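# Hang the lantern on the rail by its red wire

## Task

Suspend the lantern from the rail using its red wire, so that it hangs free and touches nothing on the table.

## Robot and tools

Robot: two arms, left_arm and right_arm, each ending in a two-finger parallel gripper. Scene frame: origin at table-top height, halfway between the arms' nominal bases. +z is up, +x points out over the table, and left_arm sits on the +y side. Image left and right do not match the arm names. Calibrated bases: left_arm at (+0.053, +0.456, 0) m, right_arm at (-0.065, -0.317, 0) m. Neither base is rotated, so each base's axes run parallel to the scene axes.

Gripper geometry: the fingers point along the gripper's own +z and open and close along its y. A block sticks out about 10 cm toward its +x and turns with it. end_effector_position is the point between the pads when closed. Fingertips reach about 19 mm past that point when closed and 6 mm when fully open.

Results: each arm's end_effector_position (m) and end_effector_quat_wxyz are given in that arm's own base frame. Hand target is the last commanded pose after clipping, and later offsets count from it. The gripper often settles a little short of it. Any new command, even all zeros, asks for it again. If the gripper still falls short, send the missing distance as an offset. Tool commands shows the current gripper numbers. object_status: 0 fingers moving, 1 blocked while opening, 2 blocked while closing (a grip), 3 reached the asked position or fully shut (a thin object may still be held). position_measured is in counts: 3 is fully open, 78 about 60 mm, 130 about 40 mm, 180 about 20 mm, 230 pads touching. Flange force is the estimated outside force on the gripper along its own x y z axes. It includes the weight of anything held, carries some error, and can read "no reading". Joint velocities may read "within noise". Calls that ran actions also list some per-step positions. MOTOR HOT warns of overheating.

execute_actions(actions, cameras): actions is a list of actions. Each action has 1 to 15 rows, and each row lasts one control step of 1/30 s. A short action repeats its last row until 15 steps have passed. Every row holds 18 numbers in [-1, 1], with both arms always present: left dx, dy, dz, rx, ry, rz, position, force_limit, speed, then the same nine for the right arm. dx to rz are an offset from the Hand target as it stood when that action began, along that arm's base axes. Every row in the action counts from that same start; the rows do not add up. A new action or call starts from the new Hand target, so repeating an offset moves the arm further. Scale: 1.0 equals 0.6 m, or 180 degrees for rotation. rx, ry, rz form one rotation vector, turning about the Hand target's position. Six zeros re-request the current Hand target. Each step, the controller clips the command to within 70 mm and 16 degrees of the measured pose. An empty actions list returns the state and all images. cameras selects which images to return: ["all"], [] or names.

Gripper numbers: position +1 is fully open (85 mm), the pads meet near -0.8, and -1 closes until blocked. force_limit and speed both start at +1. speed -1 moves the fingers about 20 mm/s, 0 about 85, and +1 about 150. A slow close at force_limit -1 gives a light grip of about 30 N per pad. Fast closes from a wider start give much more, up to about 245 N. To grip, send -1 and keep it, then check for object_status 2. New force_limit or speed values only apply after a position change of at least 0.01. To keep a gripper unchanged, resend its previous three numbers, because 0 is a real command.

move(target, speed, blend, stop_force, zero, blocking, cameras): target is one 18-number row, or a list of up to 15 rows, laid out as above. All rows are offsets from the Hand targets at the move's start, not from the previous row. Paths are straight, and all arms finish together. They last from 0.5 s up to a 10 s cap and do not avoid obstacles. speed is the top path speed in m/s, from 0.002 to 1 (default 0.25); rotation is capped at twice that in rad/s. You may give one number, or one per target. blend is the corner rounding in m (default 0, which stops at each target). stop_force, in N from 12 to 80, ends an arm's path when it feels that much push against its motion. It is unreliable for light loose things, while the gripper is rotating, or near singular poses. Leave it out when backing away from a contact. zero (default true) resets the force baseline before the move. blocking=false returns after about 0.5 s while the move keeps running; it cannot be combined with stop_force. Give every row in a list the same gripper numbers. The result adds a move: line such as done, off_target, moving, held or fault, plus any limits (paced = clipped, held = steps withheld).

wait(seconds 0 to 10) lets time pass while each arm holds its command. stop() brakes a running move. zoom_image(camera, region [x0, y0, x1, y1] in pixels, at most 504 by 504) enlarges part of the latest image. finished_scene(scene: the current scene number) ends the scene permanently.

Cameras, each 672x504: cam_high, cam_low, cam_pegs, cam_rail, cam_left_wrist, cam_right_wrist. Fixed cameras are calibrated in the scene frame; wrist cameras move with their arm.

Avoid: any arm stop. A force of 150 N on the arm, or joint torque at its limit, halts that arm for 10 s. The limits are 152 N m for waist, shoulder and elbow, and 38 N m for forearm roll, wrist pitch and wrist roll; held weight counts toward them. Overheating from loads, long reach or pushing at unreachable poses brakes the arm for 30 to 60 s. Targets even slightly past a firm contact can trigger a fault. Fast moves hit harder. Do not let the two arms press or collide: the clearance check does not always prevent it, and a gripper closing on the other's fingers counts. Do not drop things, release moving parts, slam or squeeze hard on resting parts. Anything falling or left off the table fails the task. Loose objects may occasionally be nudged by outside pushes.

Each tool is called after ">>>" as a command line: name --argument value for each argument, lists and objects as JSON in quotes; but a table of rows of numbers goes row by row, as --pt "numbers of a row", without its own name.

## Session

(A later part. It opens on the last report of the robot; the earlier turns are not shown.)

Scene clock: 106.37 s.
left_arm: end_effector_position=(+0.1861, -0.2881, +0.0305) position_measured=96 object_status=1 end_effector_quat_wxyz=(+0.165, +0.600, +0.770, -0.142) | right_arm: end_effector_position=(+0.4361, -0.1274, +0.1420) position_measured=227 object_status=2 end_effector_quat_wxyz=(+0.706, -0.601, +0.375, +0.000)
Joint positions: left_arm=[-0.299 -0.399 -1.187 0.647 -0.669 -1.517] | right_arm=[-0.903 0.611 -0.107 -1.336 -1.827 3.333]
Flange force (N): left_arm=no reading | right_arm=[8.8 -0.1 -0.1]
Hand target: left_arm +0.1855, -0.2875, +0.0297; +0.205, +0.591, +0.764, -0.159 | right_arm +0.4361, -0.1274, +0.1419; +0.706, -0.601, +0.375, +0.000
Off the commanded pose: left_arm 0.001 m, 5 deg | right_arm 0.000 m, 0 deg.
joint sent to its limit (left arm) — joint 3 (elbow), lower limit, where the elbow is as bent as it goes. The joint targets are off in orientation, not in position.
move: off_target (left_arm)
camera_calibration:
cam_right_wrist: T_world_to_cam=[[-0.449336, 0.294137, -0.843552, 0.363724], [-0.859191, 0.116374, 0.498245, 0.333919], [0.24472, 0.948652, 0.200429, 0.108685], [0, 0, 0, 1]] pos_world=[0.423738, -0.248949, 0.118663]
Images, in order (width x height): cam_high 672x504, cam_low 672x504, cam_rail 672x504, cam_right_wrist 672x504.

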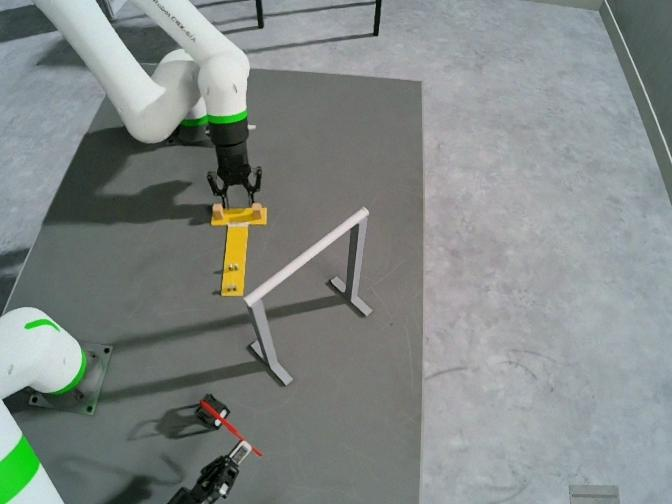

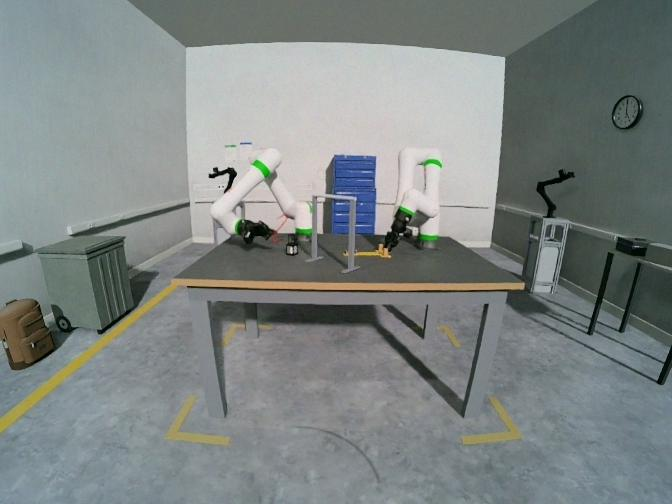

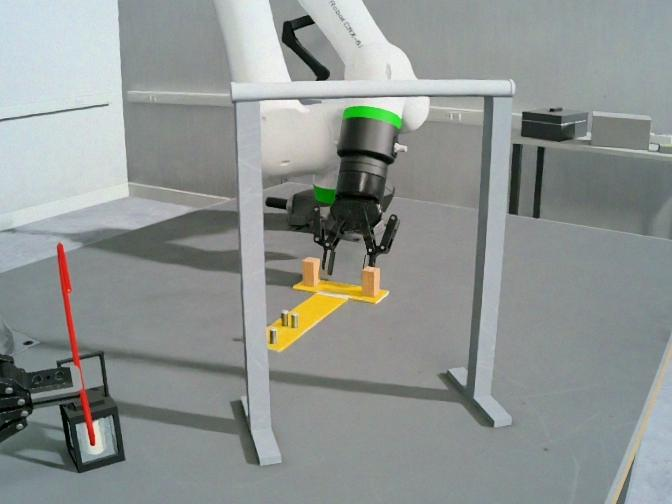

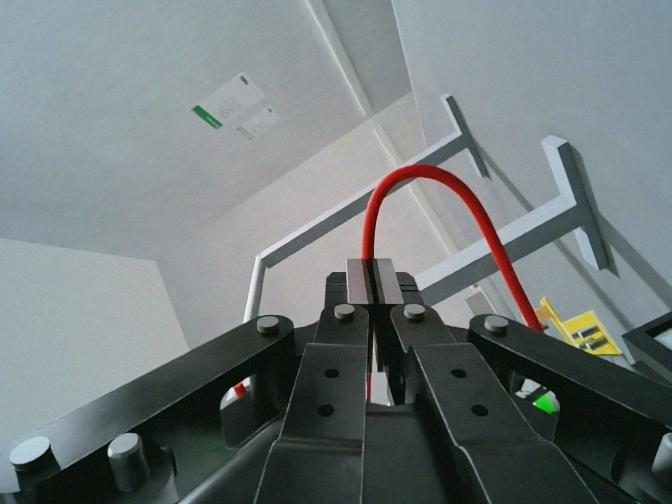

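>>> move --pt "0 0 0 0 0 0 1 0.5 -1 -0.1458 0.0813 0 0 0 0 -1 0 -1" --speed 0.06 --stop_force 12 --cameras '["cam_high","cam_right_wrist","cam_rail","cam_low"]'

>>> zoom_image --camera "cam_rail" --region '[0, 300, 220, 480]'

>>> zoom_image --camera "cam_low" --region '[260, 210, 330, 265]'

>>> zoom_image --camera "cam_high" --region '[140, 360, 270, 470]'

Scene clock: 110.03 s.
left_arm: end_effector_position=(+0.1861, -0.2881, +0.0305) position_measured=96 object_status=1 end_effector_quat_wxyz=(+0.165, +0.600, +0.770, -0.142) | right_arm: end_effector_position=(+0.3486, -0.0786, +0.1419) position_measured=227 object_status=2 end_effector_quat_wxyz=(+0.706, -0.601, +0.375, +0.000)
Joint positions: left_arm=[-0.299 -0.399 -1.187 0.647 -0.669 -1.517] | right_arm=[-0.975 0.493 -0.352 -1.249 -1.841 3.474]
Flange force (N): left_arm=no reading | right_arm=[10.5 1.1 -0.5]
Hand target: left_arm +0.1855, -0.2875, +0.0297; +0.205, +0.591, +0.764, -0.159 | right_arm +0.3486, -0.0786, +0.1419; +0.706, -0.601, +0.375, +0.000
Off the commanded pose: left_arm 0.001 m, 5 deg | right_arm 0.000 m, 0 deg.
joint sent to its limit (left arm) — joint 3 (elbow), lower limit, where the elbow is as bent as it goes. The joint targets are off in orientation, not in position.
move: off_target (left_arm)
camera_calibration:
cam_right_wrist: T_world_to_cam=[[-0.449329, 0.294165, -0.843546, 0.309972], [-0.859188, 0.116386, 0.498247, 0.253112], [0.244744, 0.948642, 0.200447, 0.0838115], [0, 0, 0, 1]] pos_world=[0.336238, -0.200149, 0.118563]
Images, in order (width x height): cam_high 672x504, cam_low 672x504, cam_rail 672x504, cam_right_wrist 672x504.

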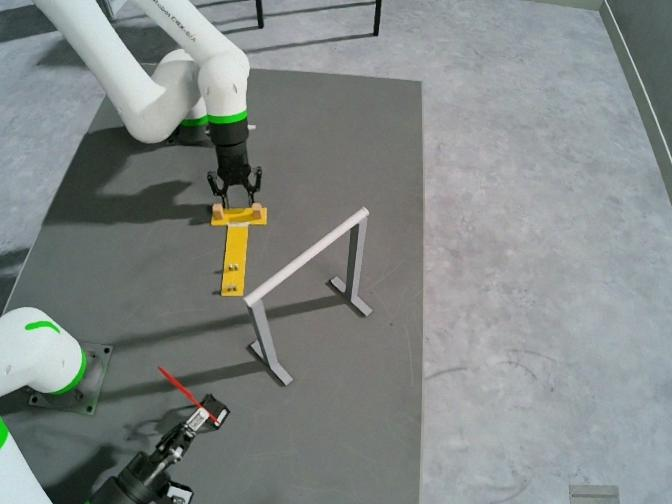

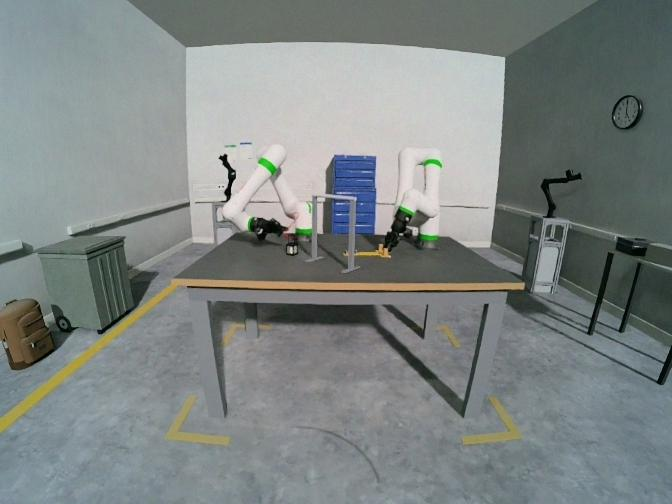

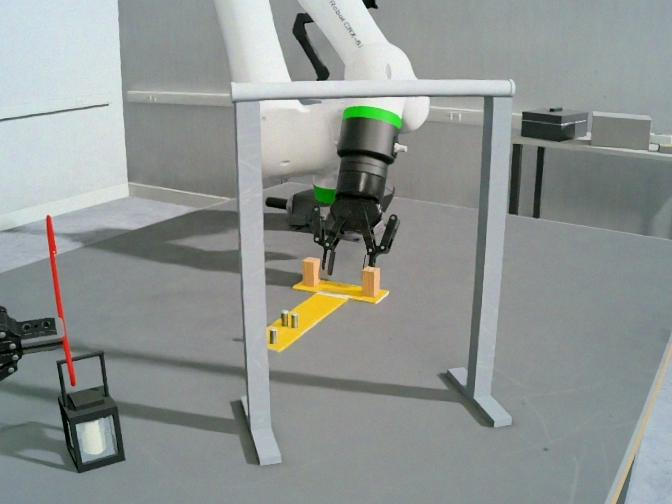

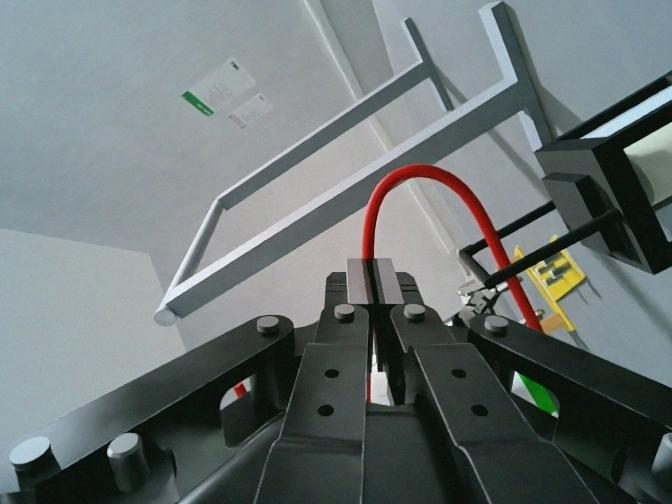

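Scaled by 2.291 from the camera's 672x504 image, which has a finer 960x720 frame.

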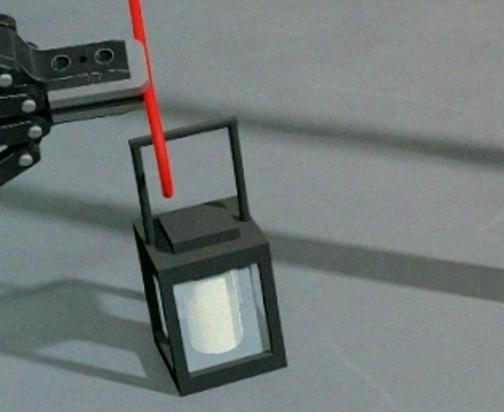

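Scaled by 7.200 from the camera's 672x504 image, which has a finer 960x720 frame.

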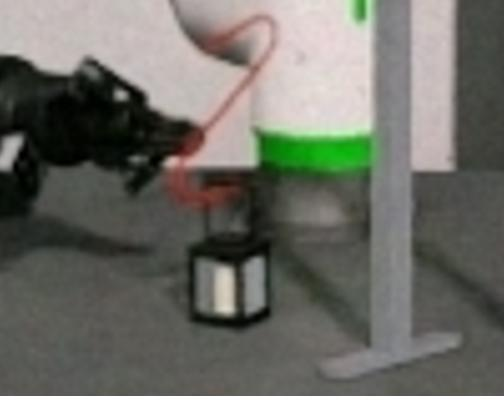

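Scaled by 3.877 from the camera's 672x504 image, which has a finer 960x720 frame.

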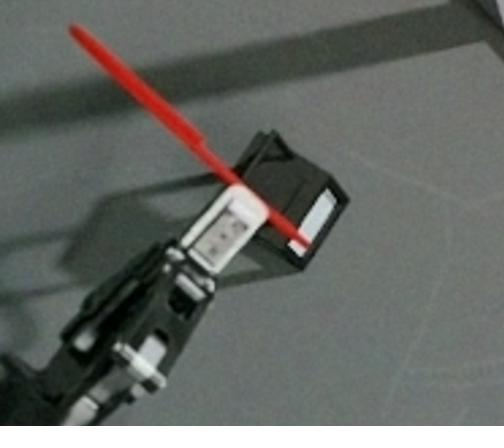

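>>> zoom_image --camera "cam_right_wrist" --region '[430, 190, 570, 340]'

Scaled by 3.360 from the camera's 672x504 image, which has a finer 960x720 frame.

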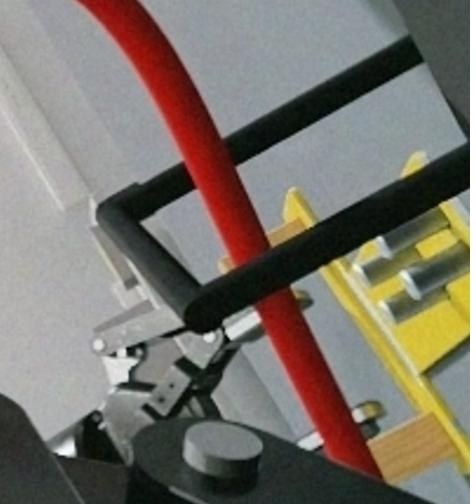

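>>> move --pt "0 0 0 0 0 0 1 0.5 -1 -0.01696 0.0106 0 0 0 0 -1 0 -1" --pt "0 0 0 0 0 0 1 0.5 -1 -0.0129 0.0080 -0.0023 0.053 0.0848 0 -1 0 -1" --pt "0 0 0 0 0 0 1 0.5 -1 -0.0082 0.0051 -0.0028 0.1119 0.179 0 -1 0 -1" --pt "0 0 0 0 0 0 1 0.5 -1 0 0 -0.005 0.1708 0.2732 0 -1 0 -1" --speed 0.12 --blend 0.003 --cameras '["cam_right_wrist","cam_rail","cam_low"]'

>>> zoom_image --camera "cam_low" --region '[260, 210, 330, 265]'

>>> zoom_image --camera "cam_right_wrist" --region '[350, 140, 570, 340]'

Scene clock: 117.30 s.
left_arm: end_effector_position=(+0.1861, -0.2881, +0.0305) position_measured=96 object_status=1 end_effector_quat_wxyz=(+0.165, +0.600, +0.770, -0.142) | right_arm: end_effector_position=(+0.3486, -0.0786, +0.1389) position_measured=227 object_status=2 end_effector_quat_wxyz=(+0.618, -0.344, +0.618, +0.343)
Joint positions: left_arm=[-0.299 -0.399 -1.187 0.647 -0.669 -1.517] | right_arm=[-0.974 0.503 -0.35 -1.248 -1.84 2.469]
Flange force (N): left_arm=no reading | right_arm=[6.6 -8.5 -0.5]
Hand target: left_arm +0.1855, -0.2875, +0.0297; +0.205, +0.591, +0.764, -0.159 | right_arm +0.3486, -0.0786, +0.1389; +0.618, -0.344, +0.618, +0.343
Off the commanded pose: left_arm 0.001 m, 5 deg | right_arm 0.000 m, 0 deg.
joint sent to its limit (left arm) — joint 3 (elbow), lower limit, where the elbow is as bent as it goes. The joint targets are off in orientation, not in position.
move: off_target (left_arm)
camera_calibration:
cam_right_wrist: T_world_to_cam=[[-0.841889, 0.539589, 0.00818064, 0.345361], [-0.18603, -0.304415, 0.934197, -0.0737486], [0.506573, 0.784968, 0.356664, -0.0414458], [0, 0, 0, 1]] pos_world=[0.298031, -0.17627, 0.0808527]
Images, in order (width x height): cam_low 672x504, cam_rail 672x504, cam_right_wrist 672x504.

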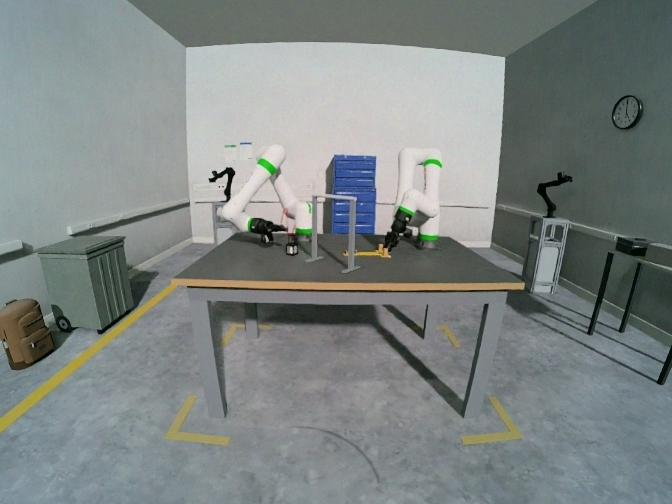

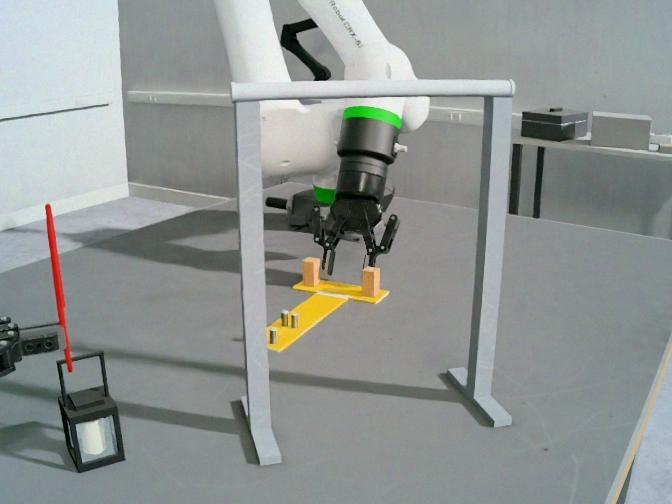

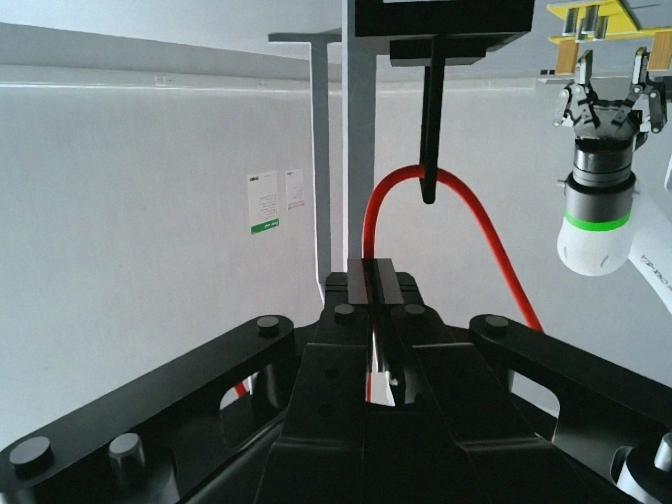

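Scaled by 7.200 from the camera's 672x504 image, which has a finer 960x720 frame.

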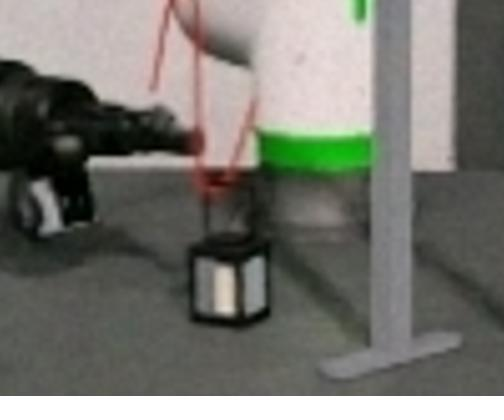

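Scaled by 2.291 from the camera's 672x504 image, which has a finer 960x720 frame.

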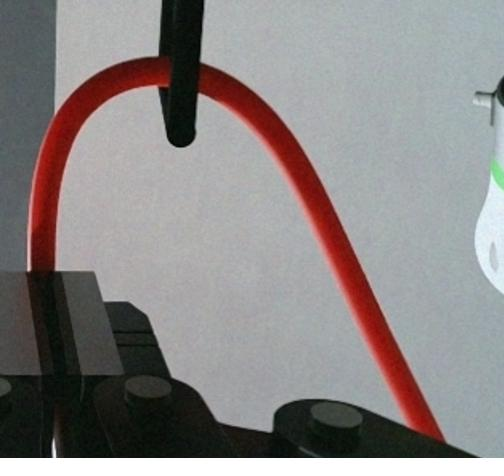

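>>> move --pt "0 0 0 0 0 0 1 0.5 -1 0 0 0.04 0 0 0 -1 0 -1" --pt "0 0 0 0 0 0 1 0.5 -1 0 0 0.25 0 0 0 -1 0 -1" --pt "0 0 0 0 0 0 1 0.5 -1 0 0 0.53 0 0 0 -1 0 -1" --speed '[0.03,0.08,0.12]' --blend 0.01 --cameras '["cam_right_wrist","cam_rail"]'

Scene clock: 122.00 s.
left_arm: end_effector_position=(+0.1861, -0.2881, +0.0305) position_measured=96 object_status=1 end_effector_quat_wxyz=(+0.165, +0.600, +0.770, -0.142) | right_arm: end_effector_position=(+0.3486, -0.0786, +0.4569) position_measured=227 object_status=2 end_effector_quat_wxyz=(+0.618, -0.344, +0.618, +0.343)
Joint positions: left_arm=[-0.299 -0.399 -1.187 0.647 -0.669 -1.517] | right_arm=[-1.077 -0.093 -0.108 -1.562 -2.092 1.589]
Flange force (N): left_arm=no reading | right_arm=[2.5 -9.4 0.2]
Hand target: left_arm +0.1855, -0.2875, +0.0297; +0.205, +0.591, +0.764, -0.159 | right_arm +0.3486, -0.0786, +0.4569; +0.618, -0.344, +0.618, +0.343
Off the commanded pose: left_arm 0.001 m, 5 deg | right_arm 0.000 m, 0 deg.
joint sent to its limit (left arm) — joint 3 (elbow), lower limit, where the elbow is as bent as it goes. The joint targets are off in orientation, not in position.
move: off_target (left_arm)
camera_calibration:
cam_right_wrist: T_world_to_cam=[[-0.841904, 0.539564, 0.00825961, 0.342675], [-0.185959, -0.304461, 0.934196, -0.370728], [0.506574, 0.784968, 0.356664, -0.154908], [0, 0, 0, 1]] pos_world=[0.298031, -0.17617, 0.398753]
Images, in order (width x height): cam_rail 672x504, cam_right_wrist 672x504.

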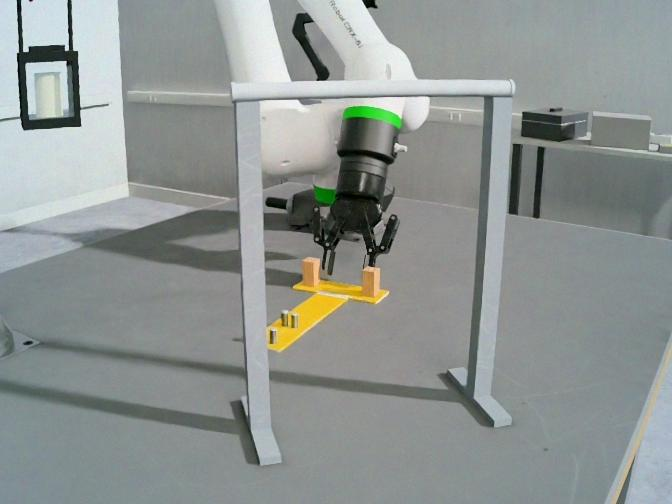

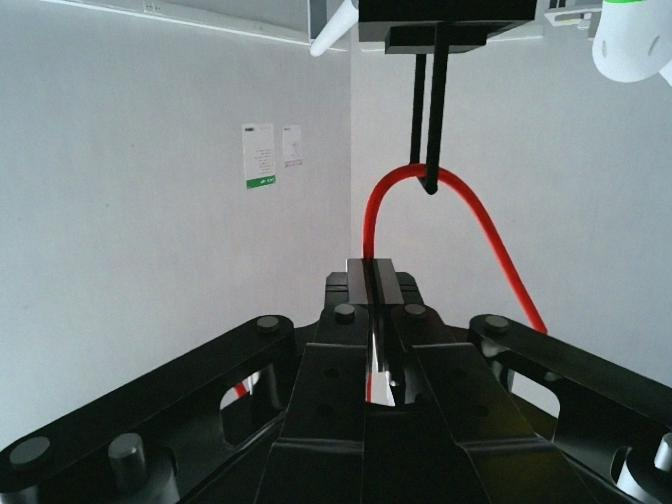

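>>> move --pt "0 0 0 0 0 0 1 0.5 -1 0.119 -0.002 0.1885 0 0 0 -1 0 -1" --pt "0 0 0 0 0 0 1 0.5 -1 0.2523 0.231 0.1885 0 0 -0.1056 -1 0 -1" --pt "0 0 0 0 0 0 1 0.5 -1 0.1957 0.579 0.1885 0 0 -0.2111 -1 0 -1" --speed 0.1 --blend 0.04 --cameras '["cam_high","cam_rail"]'

Scene clock: 131.80 s.
left_arm: end_effector_position=(+0.1861, -0.2881, +0.0305) position_measured=96 object_status=1 end_effector_quat_wxyz=(+0.165, +0.600, +0.770, -0.142) | right_arm: end_effector_position=(+0.4660, +0.2694, +0.5701) position_measured=227 object_status=2 end_effector_quat_wxyz=(+0.717, -0.093, +0.684, +0.100)
Joint positions: left_arm=[-0.299 -0.399 -1.187 0.647 -0.669 -1.517] | right_arm=[0.442 -0.536 -0.297 -2.41 0.254 2.432]
Flange force (N): no reading
Hand target: left_arm +0.1855, -0.2875, +0.0297; +0.205, +0.591, +0.764, -0.159 | right_arm +0.4661, +0.2688, +0.5700; +0.696, -0.124, +0.696, +0.123
Off the commanded pose: left_arm 0.001 m, 5 deg | right_arm 0.001 m, 5 deg.
joint sent to its limit (left arm) — joint 3 (elbow), lower limit, where the elbow is as bent as it goes. The joint targets are off in orientation, not in position.
move: off_target (left_arm, right_arm); limits=paced
Images, in order (width x height): cam_high 672x504, cam_rail 672x504.

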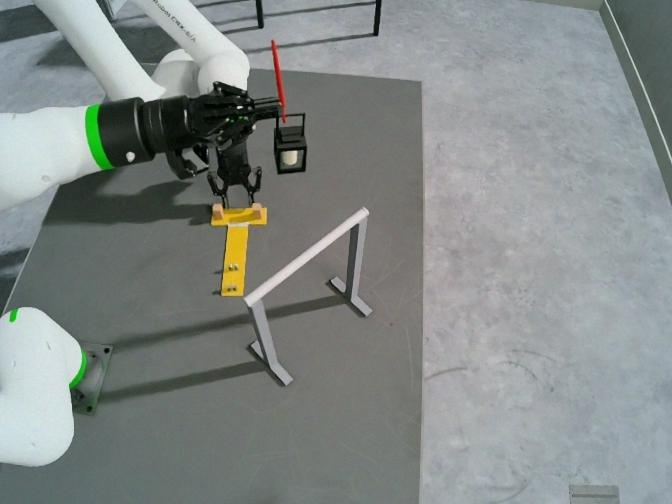

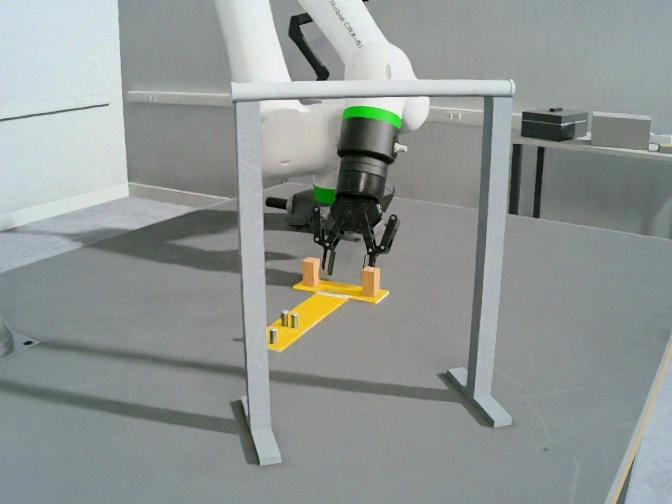

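>>> move --pt "0 0 0 0 0 0 1 0.5 -1 0 0 -0.283 0 0 0 -1 0 -1" --pt "0 0 0 0 0 0 1 0.5 -1 0.0765 -0.087 -0.283 0 0 0 -1 0 -1" --speed 0.12 --blend 0.02 --cameras '["cam_high","cam_rail","cam_pegs"]'

>>> zoom_image --camera "cam_high" --region '[220, 120, 400, 320]'

Scene clock: 136.20 s.
left_arm: end_effector_position=(+0.1861, -0.2881, +0.0305) position_measured=96 object_status=1 end_effector_quat_wxyz=(+0.165, +0.600, +0.770, -0.142) | right_arm: end_effector_position=(+0.5120, +0.2166, +0.4002) position_measured=227 object_status=2 end_effector_quat_wxyz=(+0.697, -0.123, +0.696, +0.123)
Joint positions: left_arm=[-0.299 -0.399 -1.187 0.647 -0.669 -1.517] | right_arm=[0.189 -0.46 -0.556 -2.106 -0.188 2.115]
Flange force (N): no reading
Hand target: left_arm +0.1855, -0.2875, +0.0297; +0.205, +0.591, +0.764, -0.159 | right_arm +0.5120, +0.2166, +0.4002; +0.696, -0.124, +0.696, +0.123
Off the commanded pose: left_arm 0.001 m, 5 deg | right_arm 0.000 m, 0 deg.
joint sent to its limit (left arm) — joint 3 (elbow), lower limit, where the elbow is as bent as it goes. The joint targets are off in orientation, not in position.
move: off_target (left_arm)
Images, in order (width x height): cam_high 672x504, cam_pegs 672x504, cam_rail 672x504.

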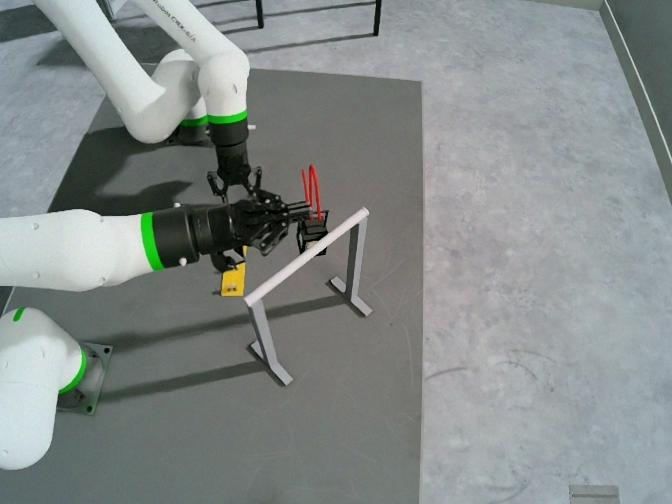

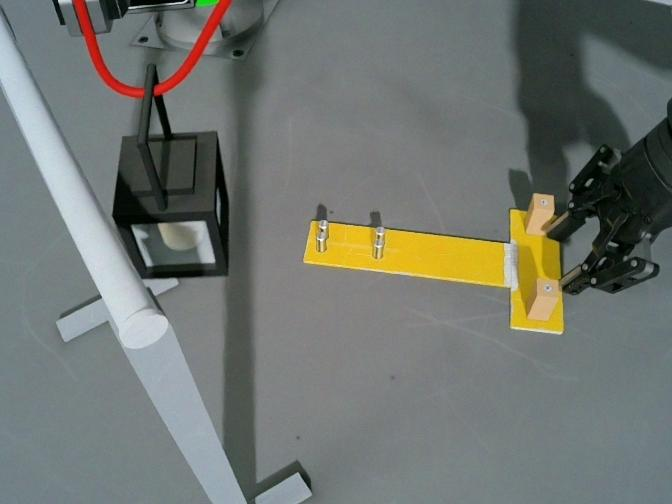

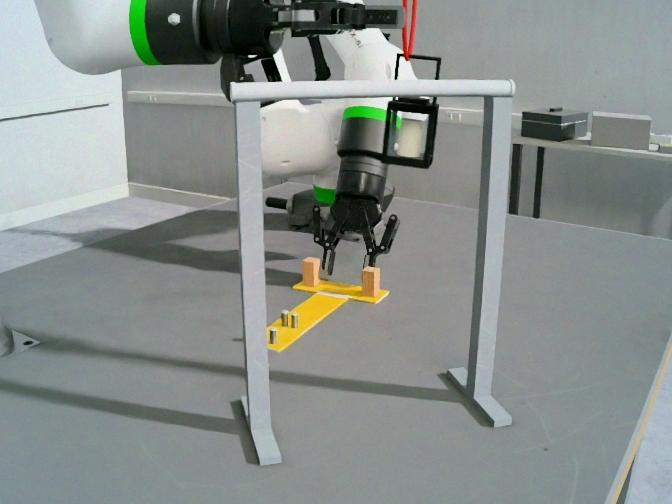

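Scaled by 2.520 from the camera's 672x504 image, which has a finer 960x720 frame.

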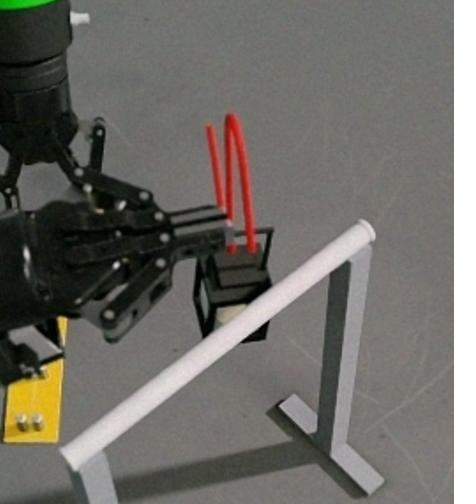

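>>> move --pt "0 0 0 0 0 0 1 0.5 -1 0.003 -0.0038 -0.06 0 0 0 -1 0 -1" --speed 0.08 --cameras '["cam_high","cam_rail","cam_pegs","cam_right_wrist"]'

>>> zoom_image --camera "cam_high" --region '[270, 160, 370, 270]'

>>> zoom_image --camera "cam_rail" --region '[320, 0, 500, 180]'

Scene clock: 138.20 s.
left_arm: end_effector_position=(+0.1861, -0.2881, +0.0305) position_measured=96 object_status=1 end_effector_quat_wxyz=(+0.165, +0.600, +0.770, -0.142) | right_arm: end_effector_position=(+0.5137, +0.2143, +0.3642) position_measured=227 object_status=2 end_effector_quat_wxyz=(+0.696, -0.124, +0.696, +0.123)
Joint positions: left_arm=[-0.299 -0.399 -1.187 0.647 -0.669 -1.517] | right_arm=[0.092 -0.416 -0.653 -2.294 -0.349 2.326]
Flange force (N): no reading
Hand target: left_arm +0.1855, -0.2875, +0.0297; +0.205, +0.591, +0.764, -0.159 | right_arm +0.5138, +0.2143, +0.3642; +0.696, -0.124, +0.696, +0.123
Off the commanded pose: left_arm 0.001 m, 5 deg | right_arm 0.000 m, 0 deg.
joint sent to its limit (left arm) — joint 3 (elbow), lower limit, where the elbow is as bent as it goes. The joint targets are off in orientation, not in position.
move: off_target (left_arm)
camera_calibration:
cam_right_wrist: T_world_to_cam=[[-0.331385, 0.943459, 0.00831168, -0.0244226], [-0.333855, -0.125495, 0.934233, -0.12674], [0.882454, 0.306816, 0.356565, -0.525976], [0, 0, 0, 1]] pos_world=[0.413744, 0.168514, 0.306152]
Images, in order (width x height): cam_high 672x504, cam_pegs 672x504, cam_rail 672x504, cam_right_wrist 672x504.

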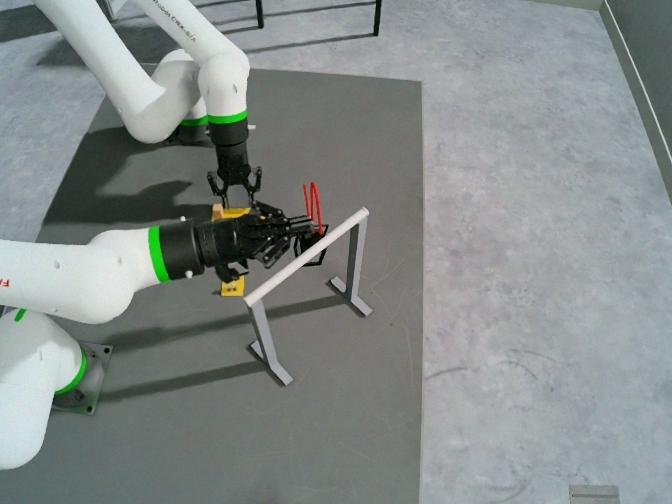

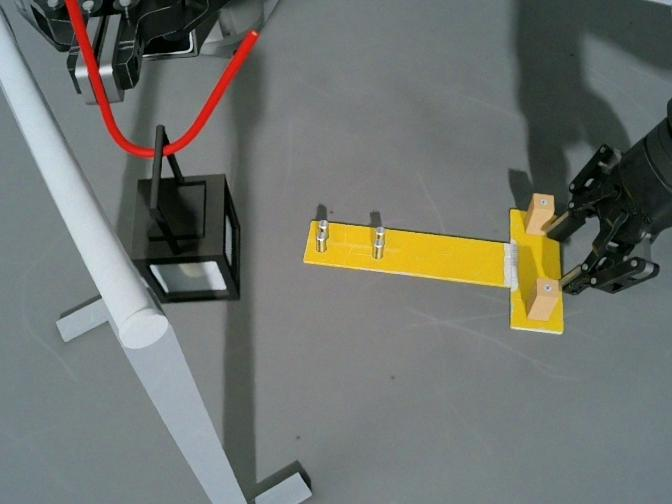

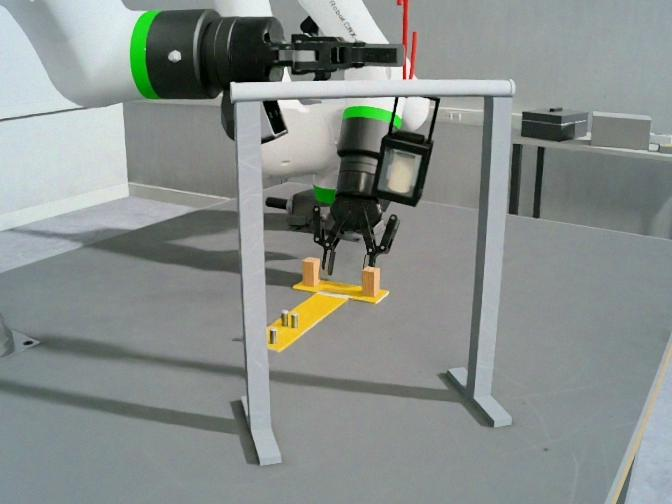

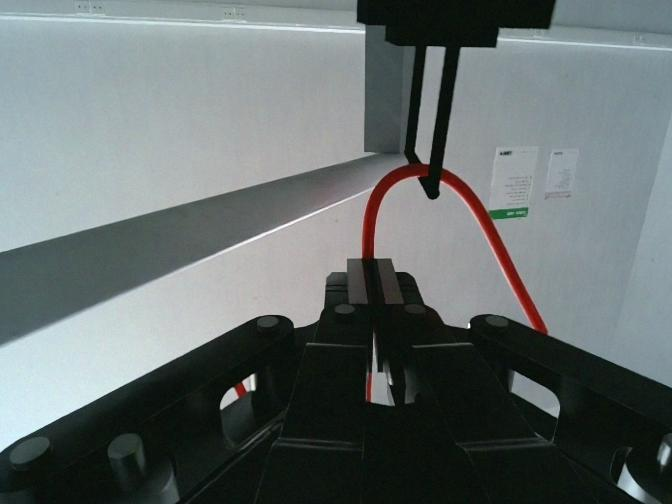

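Scaled by 4.582 from the camera's 672x504 image, which has a finer 960x720 frame.

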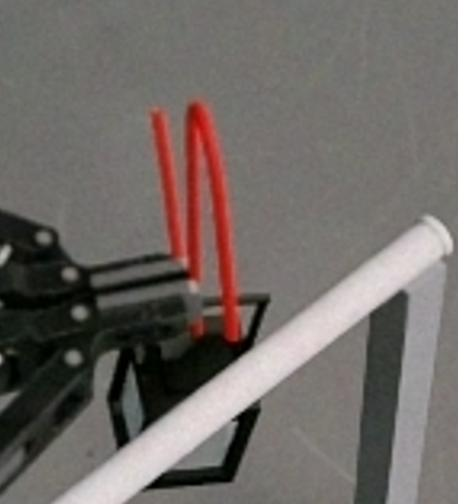

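Scaled by 2.800 from the camera's 672x504 image, which has a finer 960x720 frame.

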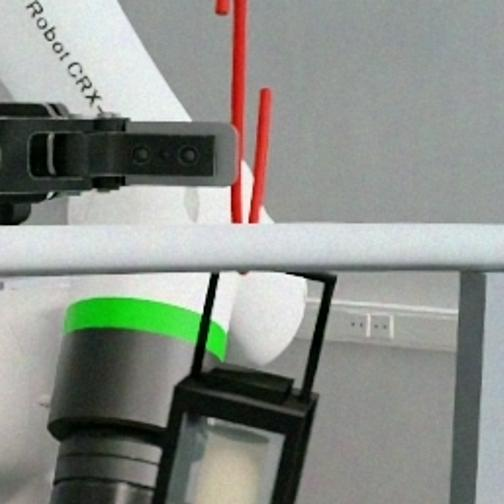

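>>> move --pt "0 0 0 0 0 0 1 0.5 -1 -0.0045 0.005 0 0 0 0 -1 0 -1" --pt "0 0 0 0 0 0 1 0.5 -1 -0.0045 0.005 -0.105 0 0 0 -1 0 -1" --speed 0.06 --cameras '["cam_high","cam_rail","cam_pegs","cam_right_wrist"]'

>>> zoom_image --camera "cam_high" --region '[270, 160, 370, 270]'

>>> zoom_image --camera "cam_rail" --region '[320, 0, 500, 180]'

Scene clock: 143.03 s.
left_arm: end_effector_position=(+0.1861, -0.2881, +0.0305) position_measured=96 object_status=1 end_effector_quat_wxyz=(+0.165, +0.600, +0.770, -0.142) | right_arm: end_effector_position=(+0.5111, +0.2173, +0.3012) position_measured=227 object_status=2 end_effector_quat_wxyz=(+0.696, -0.124, +0.696, +0.123)
Joint positions: left_arm=[-0.299 -0.399 -1.187 0.647 -0.669 -1.517] | right_arm=[0.017 -0.293 -0.805 -2.525 -0.602 2.614]
Flange force (N): no reading
Hand target: left_arm +0.1855, -0.2875, +0.0297; +0.205, +0.591, +0.764, -0.159 | right_arm +0.5111, +0.2173, +0.3012; +0.696, -0.124, +0.696, +0.123
Off the commanded pose: left_arm 0.001 m, 5 deg | right_arm 0.000 m, 0 deg.
joint sent to its limit (left arm) — joint 3 (elbow), lower limit, where the elbow is as bent as it goes. The joint targets are off in orientation, not in position.
move: off_target (left_arm)
camera_calibration:
cam_right_wrist: T_world_to_cam=[[-0.331292, 0.943492, 0.00831386, -0.0276682], [-0.333959, -0.125496, 0.934196, -0.0683561], [0.882449, 0.306715, 0.356664, -0.502055], [0, 0, 0, 1]] pos_world=[0.411044, 0.171514, 0.243153]
Images, in order (width x height): cam_high 672x504, cam_pegs 672x504, cam_rail 672x504, cam_right_wrist 672x504.

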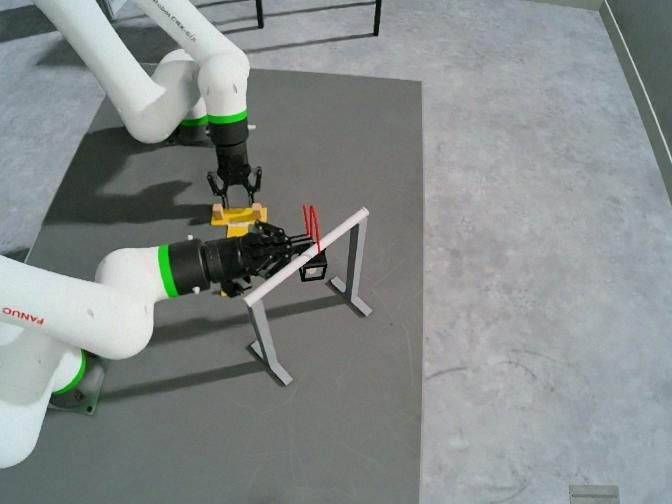

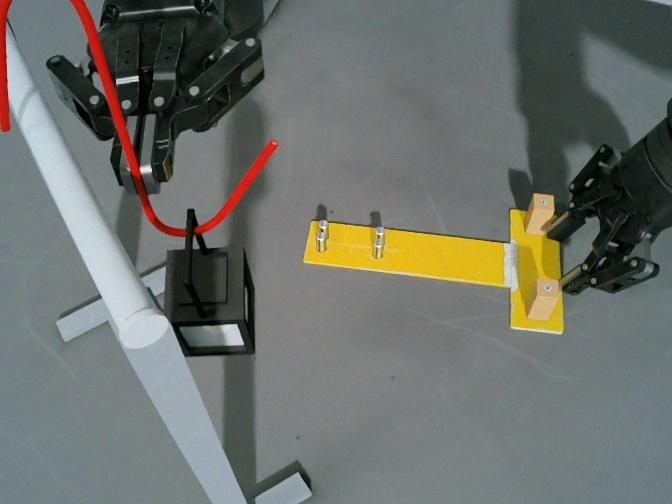

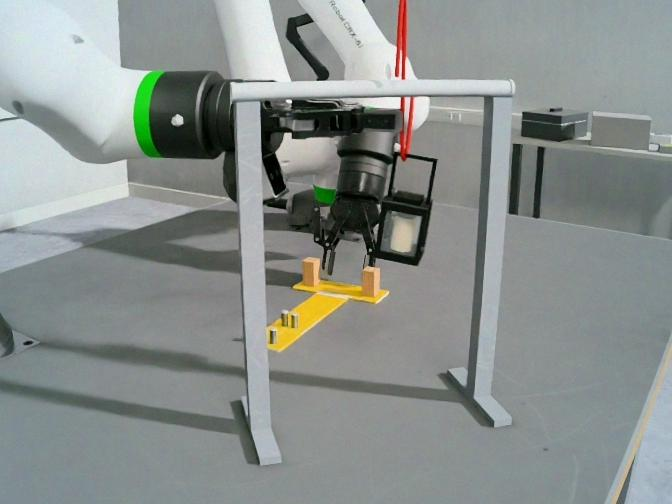

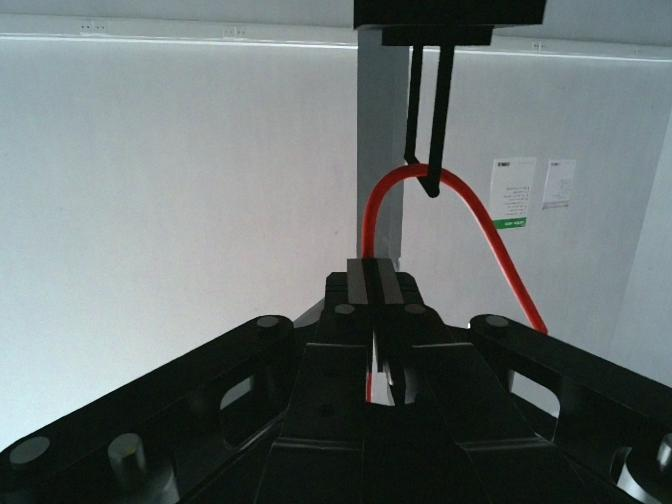

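Scaled by 4.582 from the camera's 672x504 image, which has a finer 960x720 frame.

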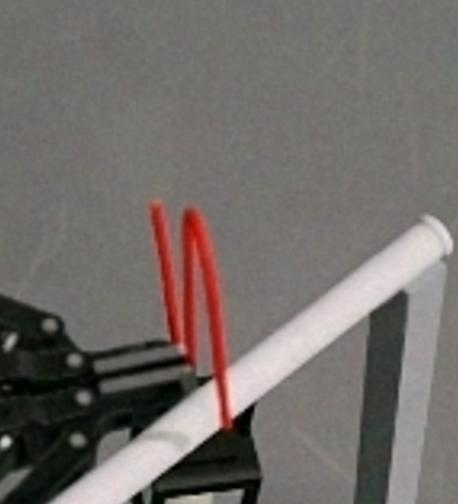

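Scaled by 2.800 from the camera's 672x504 image, which has a finer 960x720 frame.

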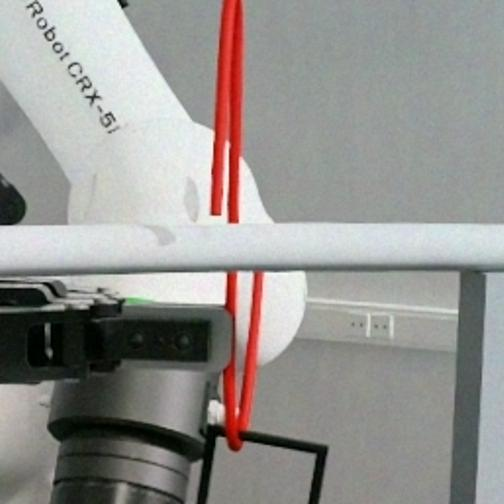

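>>> move --pt "0 0 0 0 0 0 1 0.5 -1 0 0 -0.055 0 0 0 -1 0 -1" --pt "0 0 0 0 0 0 1 0.5 -1 0.0125 -0.0145 -0.055 0 0 0 -1 0 -1" --pt "0 0 0 0 0 0 1 0.5 -1 0.0125 -0.0145 -0.075 0 0 0 -1 0 -1" --speed 0.05 --cameras '["cam_high","cam_rail","cam_pegs"]'

>>> zoom_image --camera "cam_high" --region '[270, 180, 370, 290]'

>>> zoom_image --camera "cam_rail" --region '[320, 0, 500, 180]'

Scene clock: 145.87 s.
left_arm: end_effector_position=(+0.1861, -0.2881, +0.0305) position_measured=96 object_status=1 end_effector_quat_wxyz=(+0.165, +0.600, +0.770, -0.142) | right_arm: end_effector_position=(+0.5185, +0.2086, +0.2563) position_measured=227 object_status=2 end_effector_quat_wxyz=(+0.696, -0.124, +0.696, +0.123)
Joint positions: left_arm=[-0.299 -0.399 -1.187 0.647 -0.669 -1.517] | right_arm=[-0.04 -0.142 -0.858 -2.58 -0.799 2.729]
Flange force (N): left_arm=no reading | right_arm=[3.6 2.4 9.5]
Hand target: left_arm +0.1855, -0.2875, +0.0297; +0.205, +0.591, +0.764, -0.159 | right_arm +0.5186, +0.2086, +0.2562; +0.696, -0.124, +0.696, +0.123
Off the commanded pose: left_arm 0.001 m, 5 deg | right_arm 0.000 m, 0 deg.
joint sent to its limit (left arm) — joint 3 (elbow), lower limit, where the elbow is as bent as it goes. The joint targets are off in orientation, not in position.
move: off_target (left_arm)
Images, in order (width x height): cam_high 672x504, cam_pegs 672x504, cam_rail 672x504.

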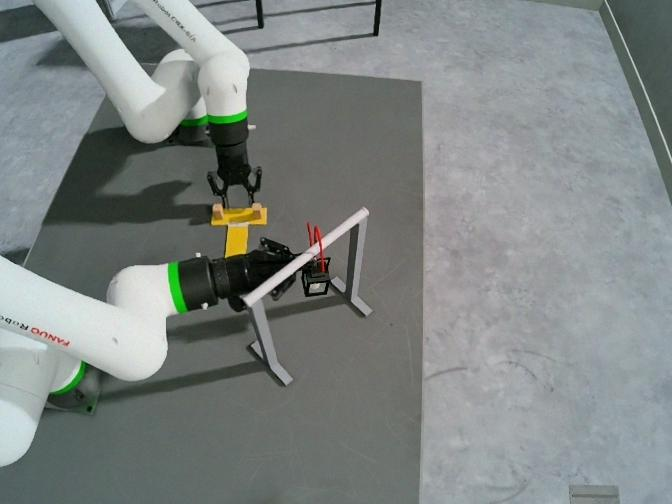

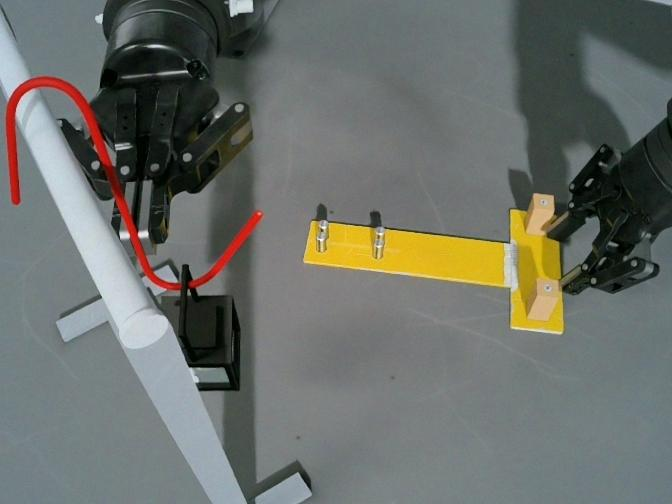

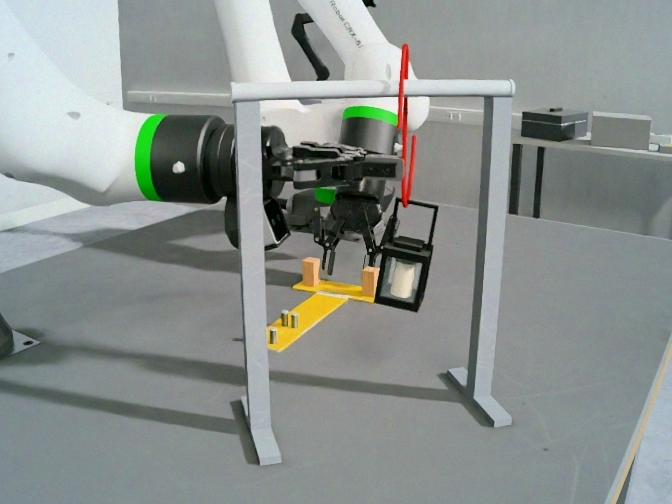

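Scaled by 4.582 from the camera's 672x504 image, which has a finer 960x720 frame.

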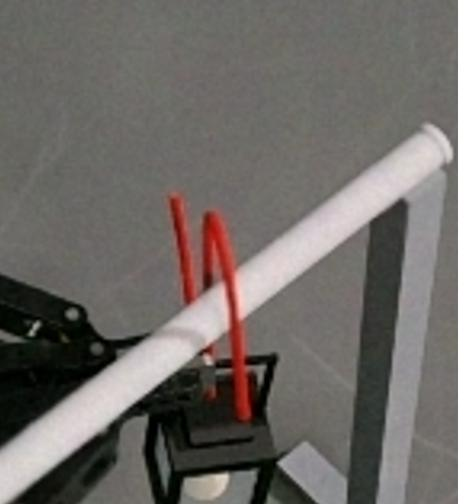

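Scaled by 2.800 from the camera's 672x504 image, which has a finer 960x720 frame.

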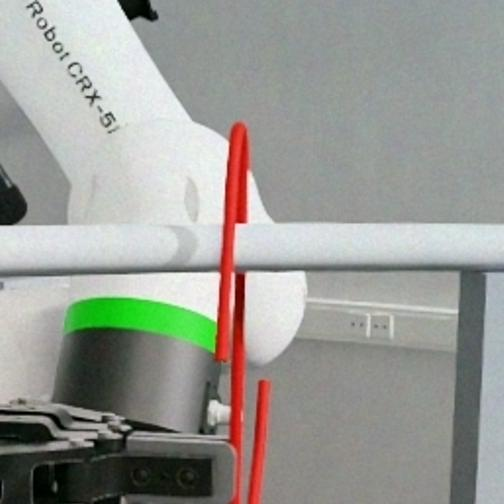

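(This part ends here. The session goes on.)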